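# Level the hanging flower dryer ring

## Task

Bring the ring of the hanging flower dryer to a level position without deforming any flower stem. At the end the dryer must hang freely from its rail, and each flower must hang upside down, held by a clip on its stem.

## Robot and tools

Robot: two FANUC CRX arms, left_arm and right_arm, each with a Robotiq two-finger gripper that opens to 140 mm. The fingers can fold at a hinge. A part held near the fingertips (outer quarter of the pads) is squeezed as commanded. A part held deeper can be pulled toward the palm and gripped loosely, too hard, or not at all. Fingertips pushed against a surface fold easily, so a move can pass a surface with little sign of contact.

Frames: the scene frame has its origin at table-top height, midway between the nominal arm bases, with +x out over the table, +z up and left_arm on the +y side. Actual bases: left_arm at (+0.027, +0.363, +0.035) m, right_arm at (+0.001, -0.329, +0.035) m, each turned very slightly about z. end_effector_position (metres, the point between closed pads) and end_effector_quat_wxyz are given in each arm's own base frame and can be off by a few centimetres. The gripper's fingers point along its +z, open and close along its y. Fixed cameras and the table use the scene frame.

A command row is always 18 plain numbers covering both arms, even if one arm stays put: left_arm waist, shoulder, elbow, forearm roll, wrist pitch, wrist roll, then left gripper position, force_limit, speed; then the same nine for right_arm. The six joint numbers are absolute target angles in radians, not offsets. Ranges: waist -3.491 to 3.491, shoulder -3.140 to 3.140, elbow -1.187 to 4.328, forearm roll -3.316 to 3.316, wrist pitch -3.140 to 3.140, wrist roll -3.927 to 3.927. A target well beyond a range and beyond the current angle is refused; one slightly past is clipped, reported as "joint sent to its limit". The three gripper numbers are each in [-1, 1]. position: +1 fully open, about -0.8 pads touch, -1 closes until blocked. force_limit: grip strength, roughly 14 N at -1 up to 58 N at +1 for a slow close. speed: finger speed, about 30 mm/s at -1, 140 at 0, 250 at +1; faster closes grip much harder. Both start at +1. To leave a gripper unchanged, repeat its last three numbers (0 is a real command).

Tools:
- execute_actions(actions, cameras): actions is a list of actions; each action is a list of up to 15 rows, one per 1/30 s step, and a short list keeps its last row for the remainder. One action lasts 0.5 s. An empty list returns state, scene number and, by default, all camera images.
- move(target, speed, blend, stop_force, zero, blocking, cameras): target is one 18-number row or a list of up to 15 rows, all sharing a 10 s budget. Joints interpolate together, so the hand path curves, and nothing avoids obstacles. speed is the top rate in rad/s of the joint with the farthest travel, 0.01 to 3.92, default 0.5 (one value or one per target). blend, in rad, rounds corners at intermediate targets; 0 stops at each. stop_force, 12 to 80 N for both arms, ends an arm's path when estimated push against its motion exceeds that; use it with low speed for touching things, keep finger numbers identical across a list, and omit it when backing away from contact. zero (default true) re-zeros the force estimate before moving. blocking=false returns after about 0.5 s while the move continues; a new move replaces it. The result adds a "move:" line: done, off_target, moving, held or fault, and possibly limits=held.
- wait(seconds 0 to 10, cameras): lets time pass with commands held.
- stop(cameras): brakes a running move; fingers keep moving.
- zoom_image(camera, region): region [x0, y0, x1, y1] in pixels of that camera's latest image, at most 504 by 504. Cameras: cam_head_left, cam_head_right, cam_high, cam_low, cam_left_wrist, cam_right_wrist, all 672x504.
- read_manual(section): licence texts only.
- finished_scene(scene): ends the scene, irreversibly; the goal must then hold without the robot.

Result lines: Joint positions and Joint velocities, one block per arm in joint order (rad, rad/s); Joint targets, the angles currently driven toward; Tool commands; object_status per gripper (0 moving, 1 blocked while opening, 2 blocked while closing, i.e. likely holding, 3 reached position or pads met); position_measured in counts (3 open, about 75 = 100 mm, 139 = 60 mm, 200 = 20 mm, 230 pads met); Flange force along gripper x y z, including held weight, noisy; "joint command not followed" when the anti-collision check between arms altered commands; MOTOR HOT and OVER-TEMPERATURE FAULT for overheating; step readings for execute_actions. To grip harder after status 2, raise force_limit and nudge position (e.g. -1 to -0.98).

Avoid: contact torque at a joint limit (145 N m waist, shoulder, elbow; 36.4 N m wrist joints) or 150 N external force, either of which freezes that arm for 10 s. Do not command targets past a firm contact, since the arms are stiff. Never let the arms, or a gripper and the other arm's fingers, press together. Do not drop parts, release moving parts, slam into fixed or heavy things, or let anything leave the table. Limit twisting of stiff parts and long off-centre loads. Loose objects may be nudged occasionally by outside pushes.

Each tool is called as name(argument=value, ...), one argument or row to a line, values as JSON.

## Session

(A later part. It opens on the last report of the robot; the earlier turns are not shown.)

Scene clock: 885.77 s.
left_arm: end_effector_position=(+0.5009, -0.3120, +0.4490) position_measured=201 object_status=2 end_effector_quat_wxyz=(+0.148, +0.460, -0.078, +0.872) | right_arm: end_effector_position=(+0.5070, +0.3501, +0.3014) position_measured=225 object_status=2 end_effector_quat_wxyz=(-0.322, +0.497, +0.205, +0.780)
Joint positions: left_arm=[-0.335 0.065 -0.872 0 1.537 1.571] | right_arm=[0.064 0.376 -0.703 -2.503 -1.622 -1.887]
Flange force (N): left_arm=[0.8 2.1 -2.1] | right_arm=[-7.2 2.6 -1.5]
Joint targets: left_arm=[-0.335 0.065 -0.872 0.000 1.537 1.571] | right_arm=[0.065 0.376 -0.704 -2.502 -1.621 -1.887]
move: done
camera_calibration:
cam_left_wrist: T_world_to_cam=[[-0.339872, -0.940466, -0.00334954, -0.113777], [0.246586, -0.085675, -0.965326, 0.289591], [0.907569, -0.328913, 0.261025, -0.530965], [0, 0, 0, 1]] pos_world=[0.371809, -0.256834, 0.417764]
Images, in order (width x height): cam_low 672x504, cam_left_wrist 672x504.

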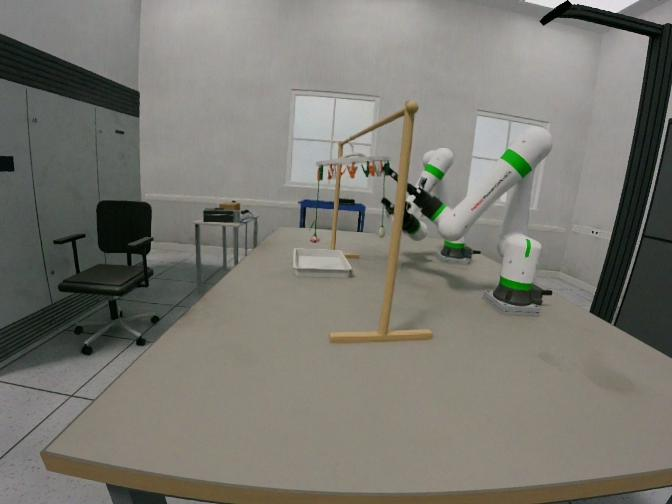

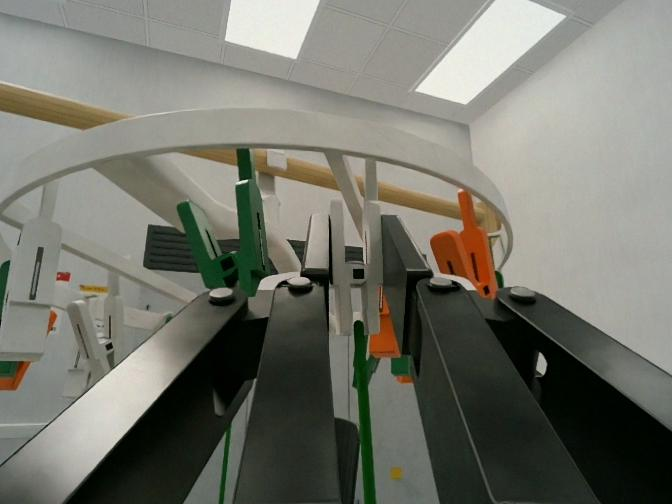

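move(
  target=[-0.335,0.0651,-0.8717,0,1.5368,1.571,-0.97,1,-1,0.0645,0.347,-0.7055,-2.503,-1.600,-1.903,-1,-1,-1],
  speed=0.03,
  cameras=["cam_left_wrist","cam_low"],
)

zoom_image(
  camera="cam_left_wrist",
  region=[300, 260, 420, 380],
)

zoom_image(
  camera="cam_low",
  region=[360, 155, 400, 195],
)

Scene clock: 892.80 s.
left_arm: end_effector_position=(+0.5009, -0.3120, +0.4490) position_measured=201 object_status=2 end_effector_quat_wxyz=(+0.148, +0.460, -0.078, +0.872) | right_arm: end_effector_position=(+0.5070, +0.3502, +0.3094) position_measured=225 object_status=2 end_effector_quat_wxyz=(-0.322, +0.497, +0.205, +0.780)
Joint positions: left_arm=[-0.335 0.065 -0.872 0 1.537 1.571] | right_arm=[0.065 0.347 -0.705 -2.503 -1.6 -1.903]
Flange force (N): left_arm=[-1.1 2.7 -1.8] | right_arm=[-7.7 1.3 -0.5]
Joint targets: left_arm=[-0.335 0.065 -0.872 0.000 1.537 1.571] | right_arm=[0.065 0.347 -0.706 -2.503 -1.600 -1.903]
move: done
camera_calibration:
cam_left_wrist: T_world_to_cam=[[-0.339872, -0.940466, -0.00334954, -0.113777], [0.246586, -0.085675, -0.965326, 0.289591], [0.907569, -0.328913, 0.261025, -0.530965], [0, 0, 0, 1]] pos_world=[0.371809, -0.256834, 0.417764]
Images, in order (width x height): cam_low 672x504, cam_left_wrist 672x504.

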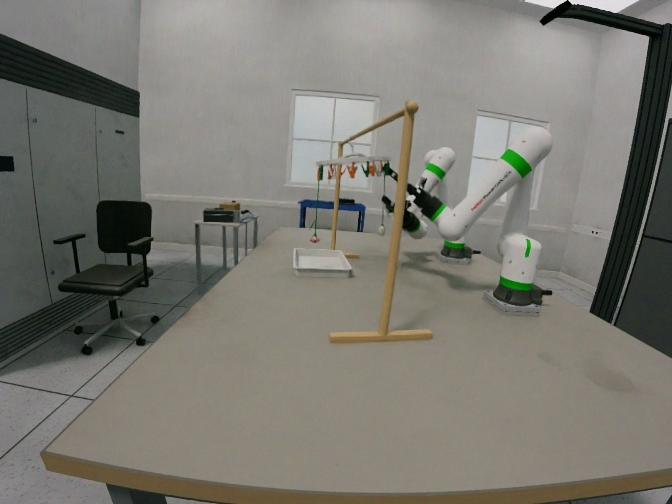

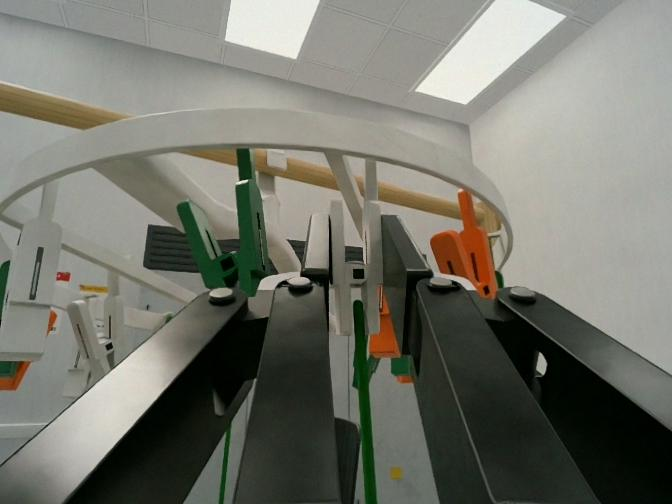

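Scaled by 4.200 from the camera's 672x504 image, which has a finer 960x720 frame.

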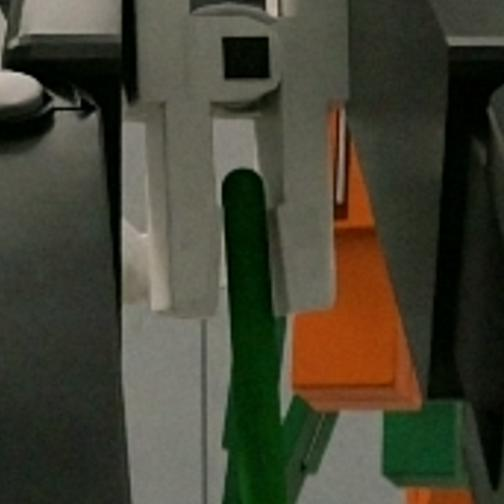

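Scaled by 12.600 from the camera's 672x504 image, which has a finer 960x720 frame.

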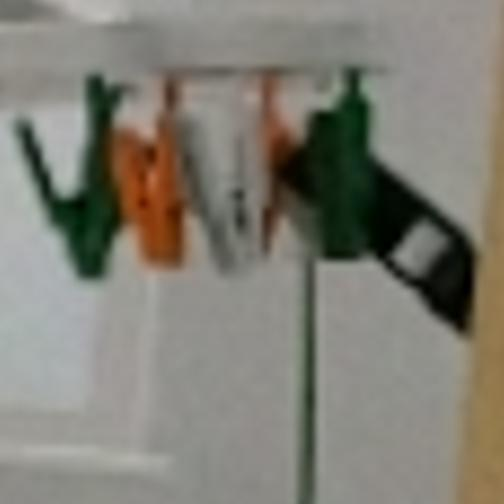

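move(
  target=[
    [-0.335,0.0651,-0.8717,0,1.5368,1.571,-0.97,1,-1,0.0632,0.349,-0.7005,-2.503,-1.597,-1.905,-1,-1,-1],
    [-0.335,0.0651,-0.8717,0,1.5368,1.571,-0.4,-1,-1,0.0632,0.349,-0.7005,-2.503,-1.597,-1.905,-1,-1,-1],
  ],
  speed=0.05,
  cameras=["cam_left_wrist","cam_low"],
)

zoom_image(
  camera="cam_left_wrist",
  region=[260, 200, 440, 380],
)

zoom_image(
  camera="cam_low",
  region=[310, 140, 430, 260],
)

Scene clock: 902.63 s.
left_arm: end_effector_position=(+0.5009, -0.3120, +0.4490) position_measured=179 object_status=0 end_effector_quat_wxyz=(+0.148, +0.460, -0.078, +0.872) | right_arm: end_effector_position=(+0.5096, +0.3497, +0.3094) position_measured=225 object_status=2 end_effector_quat_wxyz=(-0.321, +0.497, +0.204, +0.780)
Joint positions: left_arm=[-0.335 0.065 -0.872 0 1.537 1.571] | right_arm=[0.063 0.349 -0.7 -2.503 -1.597 -1.905]
Flange force (N): left_arm=[-0.6 1.2 -0.3] | right_arm=[-5.5 1.6 -0.8]
Joint targets: left_arm=[-0.335 0.065 -0.872 0.000 1.537 1.571] | right_arm=[0.063 0.349 -0.701 -2.503 -1.597 -1.905]
move: done
camera_calibration:
cam_left_wrist: T_world_to_cam=[[-0.339872, -0.940466, -0.00334954, -0.113777], [0.246586, -0.085675, -0.965326, 0.289591], [0.907569, -0.328913, 0.261025, -0.530965], [0, 0, 0, 1]] pos_world=[0.371809, -0.256834, 0.417764]
Images, in order (width x height): cam_low 672x504, cam_left_wrist 672x504.

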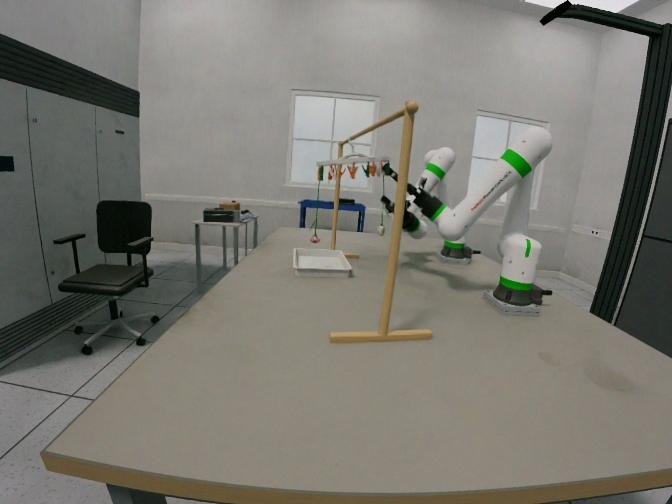

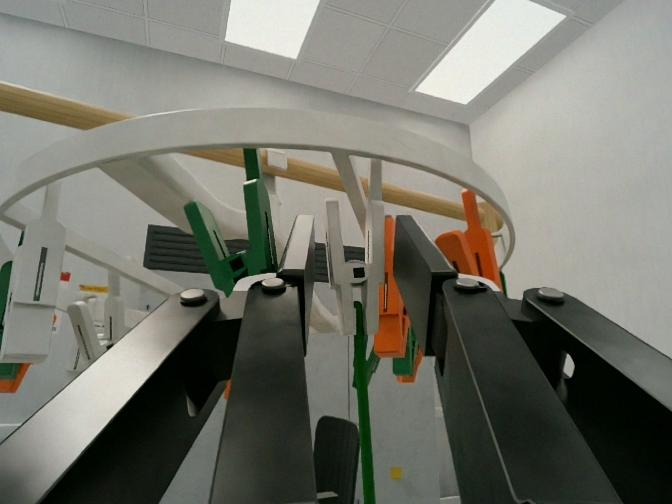

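Scaled by 2.800 from the camera's 672x504 image, which has a finer 960x720 frame.

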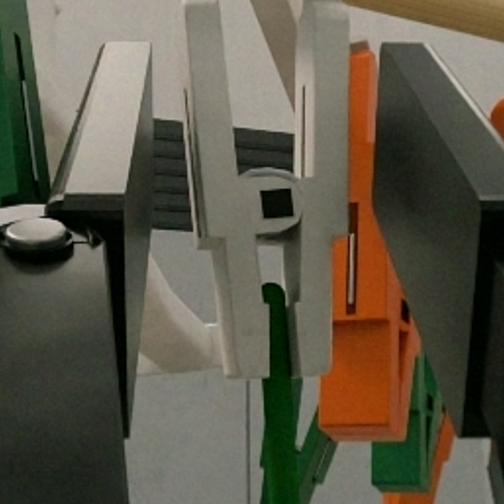

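Scaled by 4.200 from the camera's 672x504 image, which has a finer 960x720 frame.

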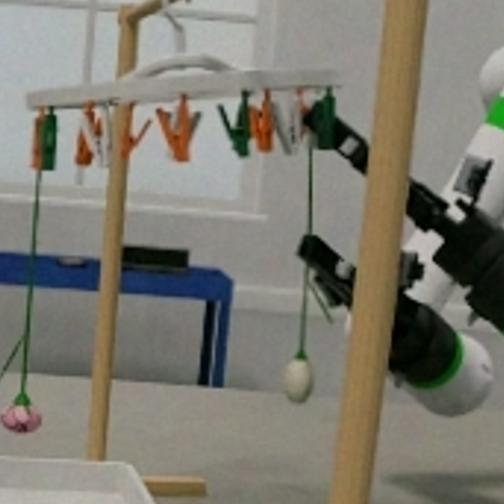

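move(
  target=[
    [-0.335,0.0805,-1.031,0,1.7117,1.571,-0.4,-1,-1,0.0632,0.349,-0.7005,-2.503,-1.597,-1.905,-1,-1,-1],
    [-0.1,-0.8,-0.95,0,0.4,1.571,-0.4,-1,-1,0.0632,0.349,-0.7005,-2.503,-1.597,-1.905,-1,-1,-1],
  ],
  speed=[0.12,0.6],
  cameras=["all"],
)

zoom_image(
  camera="cam_low",
  region=[310, 140, 430, 260],
)

zoom_image(
  camera="cam_high",
  region=[230, 130, 480, 350],
)

Scene clock: 912.80 s.
left_arm: end_effector_position=(+0.4612, -0.1769, +0.4946) position_measured=179 object_status=3 end_effector_quat_wxyz=(+0.040, +0.613, -0.031, +0.789) | right_arm: end_effector_position=(+0.5096, +0.3497, +0.3094) position_measured=225 object_status=2 end_effector_quat_wxyz=(-0.321, +0.497, +0.204, +0.780)
Joint positions: left_arm=[-0.1 -0.8 -0.95 0 0.4 1.571] | right_arm=[0.063 0.349 -0.7 -2.503 -1.597 -1.905]
Flange force (N): left_arm=no reading | right_arm=[-5.7 2.1 -0.9]
Joint targets: left_arm=[-0.100 -0.800 -0.950 0.000 0.400 1.571] | right_arm=[0.063 0.349 -0.701 -2.503 -1.597 -1.905]
move: done
camera_calibration:
cam_left_wrist: T_world_to_cam=[[-0.112006, -0.993707, 0.000902761, -0.116626], [-0.0853564, 0.00871586, -0.996312, 0.540082], [0.990035, -0.11167, -0.0857955, -0.29037], [0, 0, 0, 1]] pos_world=[0.320513, -0.153025, 0.513283]
cam_right_wrist: T_world_to_cam=[[0.722056, -0.691832, 0.00195043, -0.112723], [0.073241, 0.0736367, -0.994592, 0.249277], [0.687947, 0.718294, 0.10384, -0.487611], [0, 0, 0, 1]] pos_world=[0.398586, 0.253907, 0.298783]

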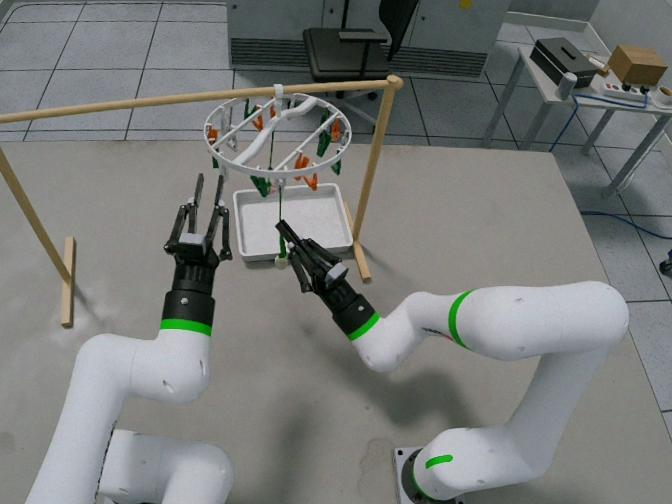

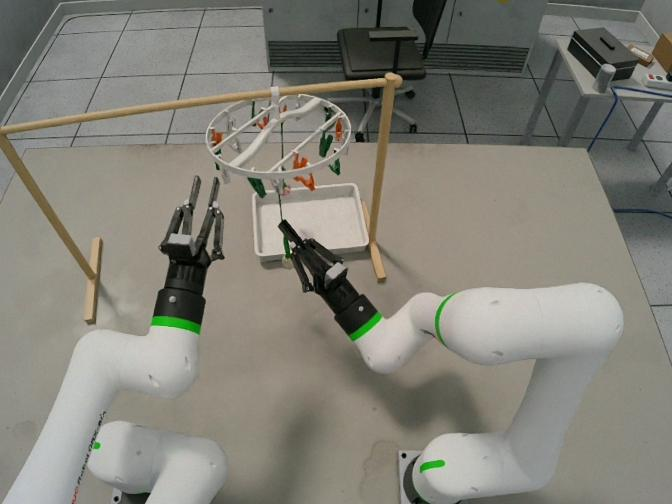

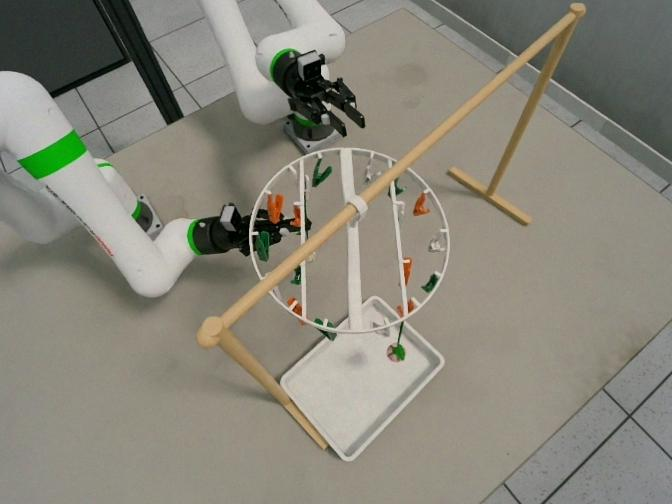

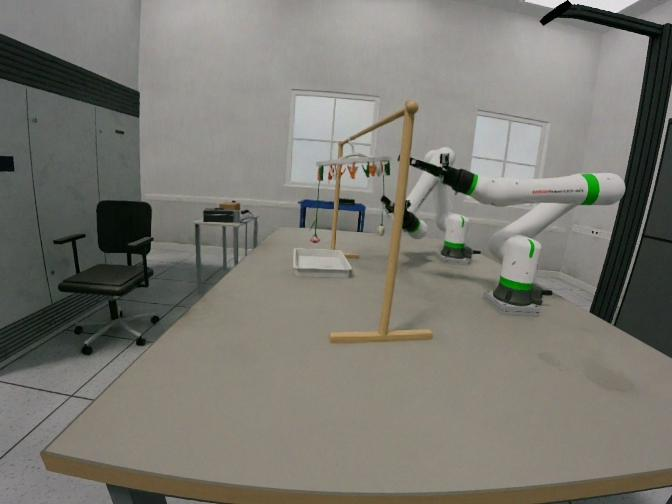

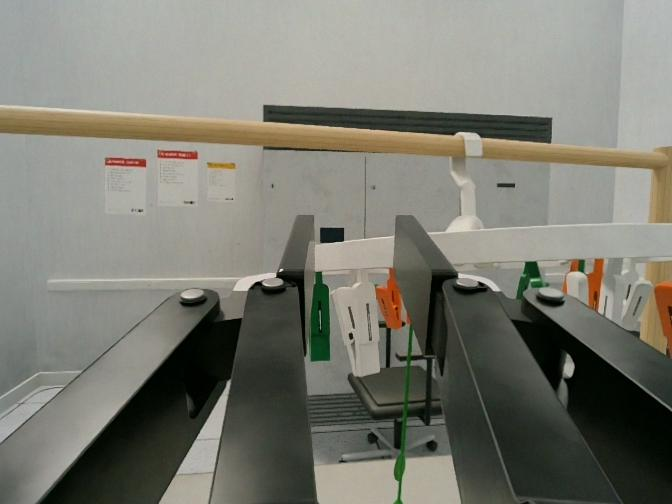

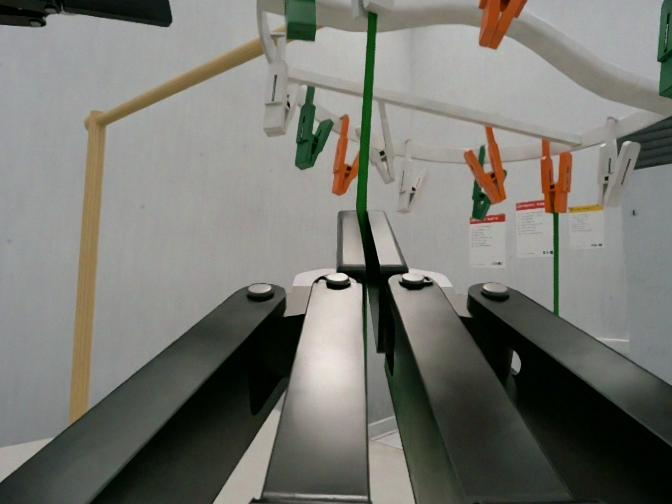

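Scaled by 4.200 from the camera's 672x504 image, which has a finer 960x720 frame.

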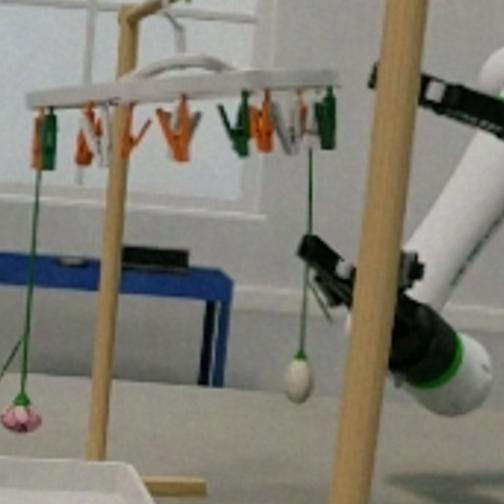

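Scaled by 2.016 from the camera's 672x504 image, which has a finer 960x720 frame.

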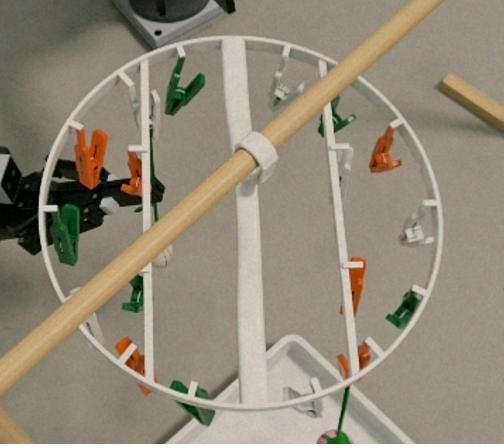

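move(
  target=[
    [-0.1,-0.8,-0.95,0,0.4,1.571,-0.4,-1,-1,0.0632,0.349,-0.7005,-2.503,-1.597,-1.905,-0.25,-1,-1],
    [-0.1,-0.8,-0.95,0,0.4,1.571,-0.4,-1,-1,-0.0703,0.3718,-0.8176,-2.3863,-1.739,-1.859,-0.25,-1,-1],
    [-0.1,-0.8,-0.95,0,0.4,1.571,-0.4,-1,-1,-0.6,0.4,-0.8,-2.658,-1.863,-1.655,-0.25,-1,-1],
  ],
  speed=[0.1,0.1,0.5],
)

wait(
  seconds=4,
  cameras=["all"],
)

zoom_image(
  camera="cam_low",
  region=[310, 140, 430, 260],
)

Scene clock: 932.37 s.
left_arm: end_effector_position=(+0.4611, -0.1769, +0.4946) position_measured=179 object_status=3 end_effector_quat_wxyz=(+0.040, +0.613, -0.031, +0.789) | right_arm: end_effector_position=(+0.5703, -0.0583, +0.3452) position_measured=160 object_status=3 end_effector_quat_wxyz=(+0.065, +0.460, +0.023, +0.885)
Joint positions: left_arm=[-0.1 -0.8 -0.95 0 0.4 1.571] | right_arm=[-0.6 0.4 -0.8 -2.658 -1.863 -1.655]
Flange force (N): left_arm=no reading | right_arm=[-5.2 -0.6 -1.6]
Joint targets: left_arm=[-0.100 -0.800 -0.950 0.000 0.400 1.571] | right_arm=[-0.600 0.400 -0.800 -2.658 -1.863 -1.655]
move: done

Scene clock: 936.37 s.
left_arm: end_effector_position=(+0.4611, -0.1769, +0.4946) position_measured=179 object_status=3 end_effector_quat_wxyz=(+0.040, +0.613, -0.031, +0.789) | right_arm: end_effector_position=(+0.5703, -0.0584, +0.3452) position_measured=160 object_status=3 end_effector_quat_wxyz=(+0.065, +0.460, +0.023, +0.885)
Joint positions: left_arm=[-0.1 -0.8 -0.95 0 0.4 1.571] | right_arm=[-0.6 0.4 -0.8 -2.658 -1.863 -1.655]
Flange force (N): left_arm=no reading | right_arm=[-5.9 1.3 -2.7]
Joint targets: left_arm=[-0.100 -0.800 -0.950 0.000 0.400 1.571] | right_arm=[-0.600 0.400 -0.800 -2.658 -1.863 -1.655]
Tool commands: left_gripper/position=-0.4 left_gripper/force_limit=-1.0 left_gripper/speed=-1.0 right_gripper/position=-0.25 right_gripper/force_limit=-1.0 right_gripper/speed=-1.0
wait: 4.00 s; at rest by 0.17 s
camera_calibration:
cam_left_wrist: T_world_to_cam=[[-0.112006, -0.993707, 0.000902761, -0.116626], [-0.0853564, 0.00871586, -0.996312, 0.540082], [0.990035, -0.11167, -0.0857955, -0.29037], [0, 0, 0, 1]] pos_world=[0.320513, -0.153025, 0.513283]
cam_right_wrist: T_world_to_cam=[[-0.0695896, -0.991757, 0.107585, -0.0414377], [0.270578, -0.122569, -0.954864, 0.172757], [0.96018, -0.0373384, 0.276877, -0.499068], [0, 0, 0, 1]] pos_world=[0.429567, -0.0385558, 0.307598]

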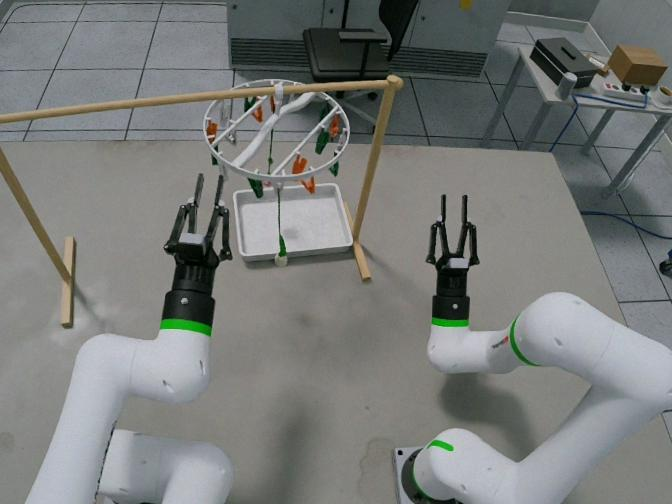

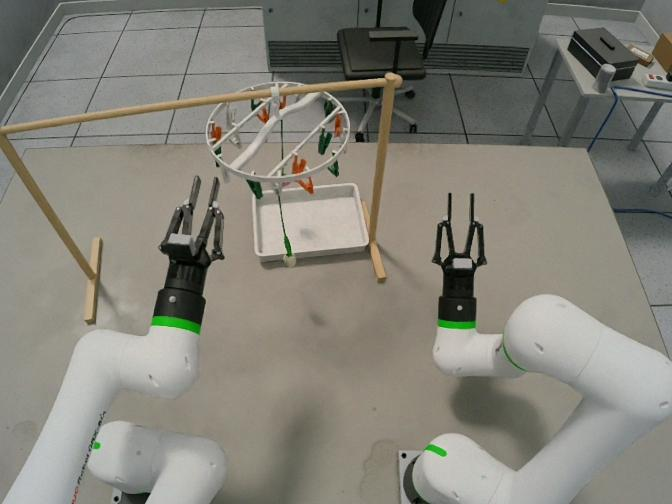

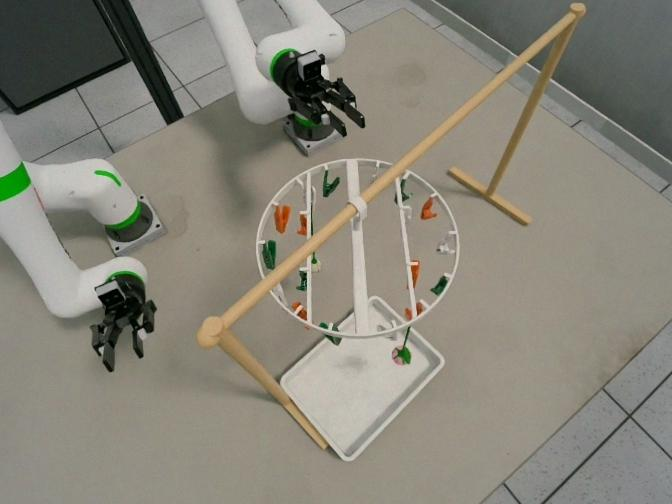

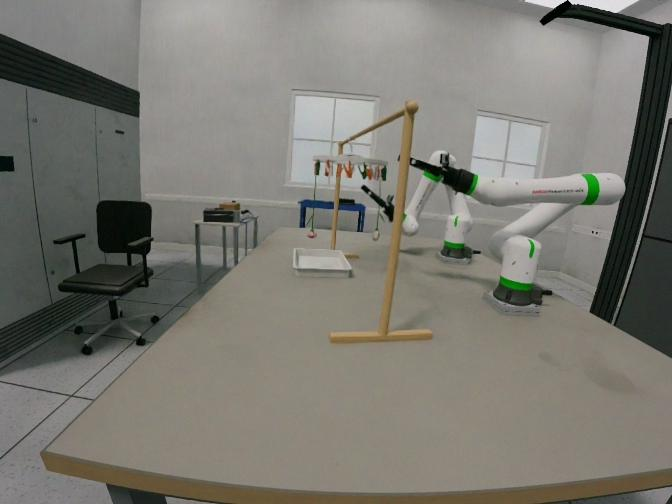

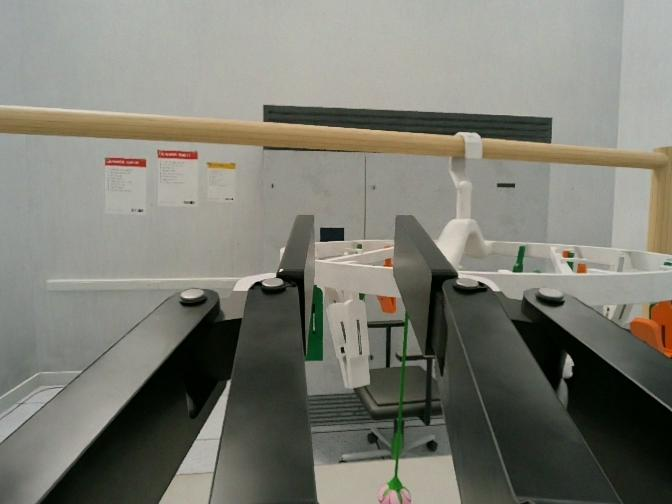

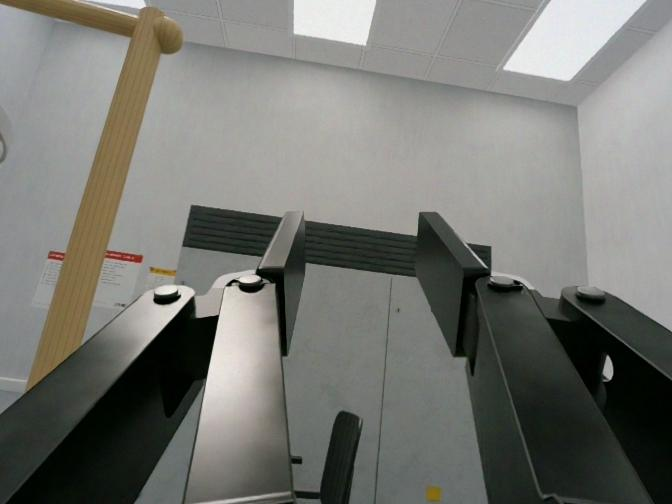

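Scaled by 4.200 from the camera's 672x504 image, which has a finer 960x720 frame.

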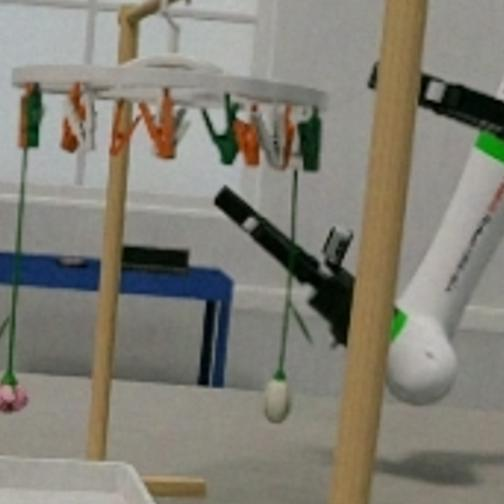

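wait(
  seconds=3,
  cameras=["cam_low","cam_head_left"],
)

zoom_image(
  camera="cam_low",
  region=[310, 140, 430, 260],
)

zoom_image(
  camera="cam_head_left",
  region=[180, 70, 370, 280],
)

Scene clock: 943.33 s.
left_arm: end_effector_position=(+0.4611, -0.1769, +0.4946) position_measured=179 object_status=3 end_effector_quat_wxyz=(+0.040, +0.613, -0.031, +0.789) | right_arm: end_effector_position=(+0.5703, -0.0584, +0.3452) position_measured=160 object_status=3 end_effector_quat_wxyz=(+0.065, +0.460, +0.023, +0.885)
Joint positions: left_arm=[-0.1 -0.8 -0.95 0 0.4 1.571] | right_arm=[-0.6 0.4 -0.8 -2.658 -1.863 -1.655]
Flange force (N): left_arm=no reading | right_arm=[-6.0 -0.1 -1.6]
Joint targets: left_arm=[-0.100 -0.800 -0.950 0.000 0.400 1.571] | right_arm=[-0.600 0.400 -0.800 -2.658 -1.863 -1.655]
Tool commands: left_gripper/position=-0.4 left_gripper/force_limit=-1.0 left_gripper/speed=-1.0 right_gripper/position=-0.25 right_gripper/force_limit=-1.0 right_gripper/speed=-1.0
wait: 3.00 s; at rest from the start
Images, in order (width x height): cam_head_left 672x504, cam_low 672x504.

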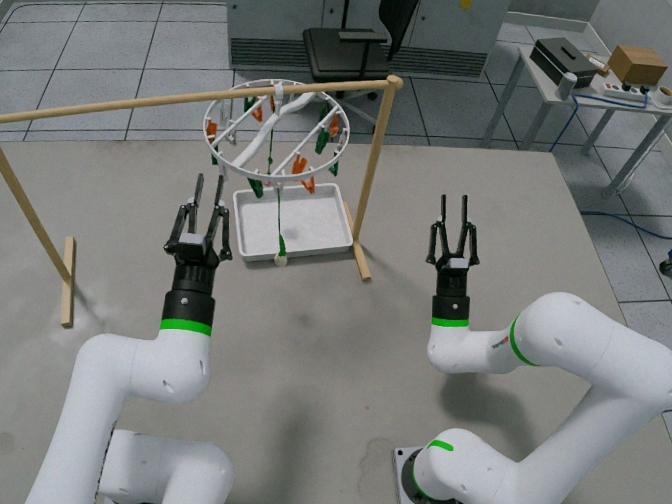

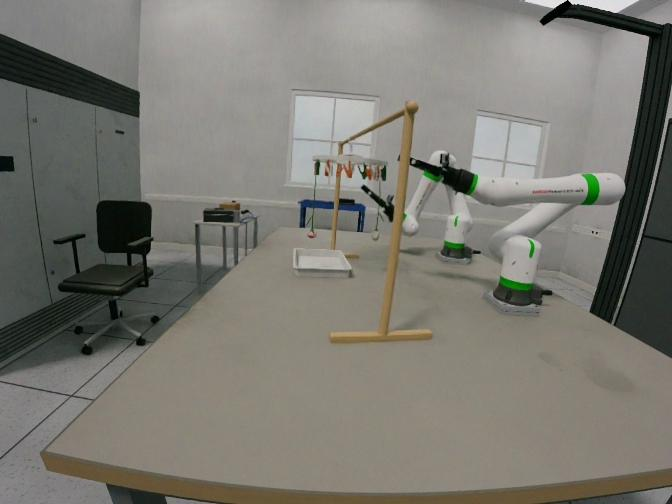

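Scaled by 4.200 from the camera's 672x504 image, which has a finer 960x720 frame.

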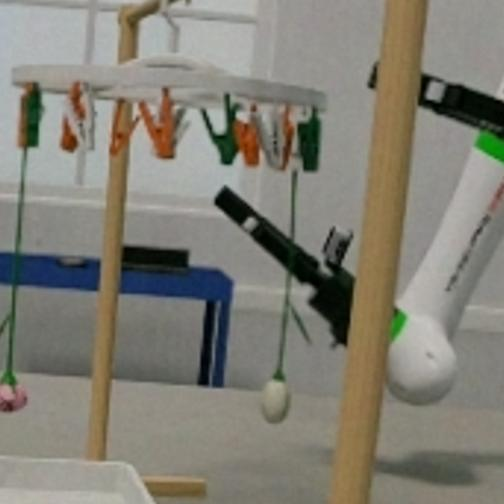

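Scaled by 2.400 from the camera's 672x504 image, which has a finer 960x720 frame.

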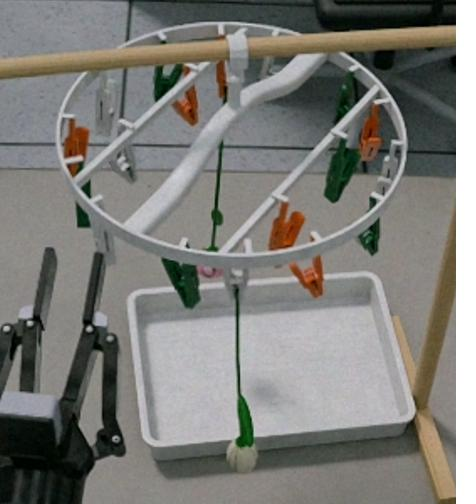

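Stable and level.

finished_scene(
  scene=2,
)

The scene is finished: the task was done.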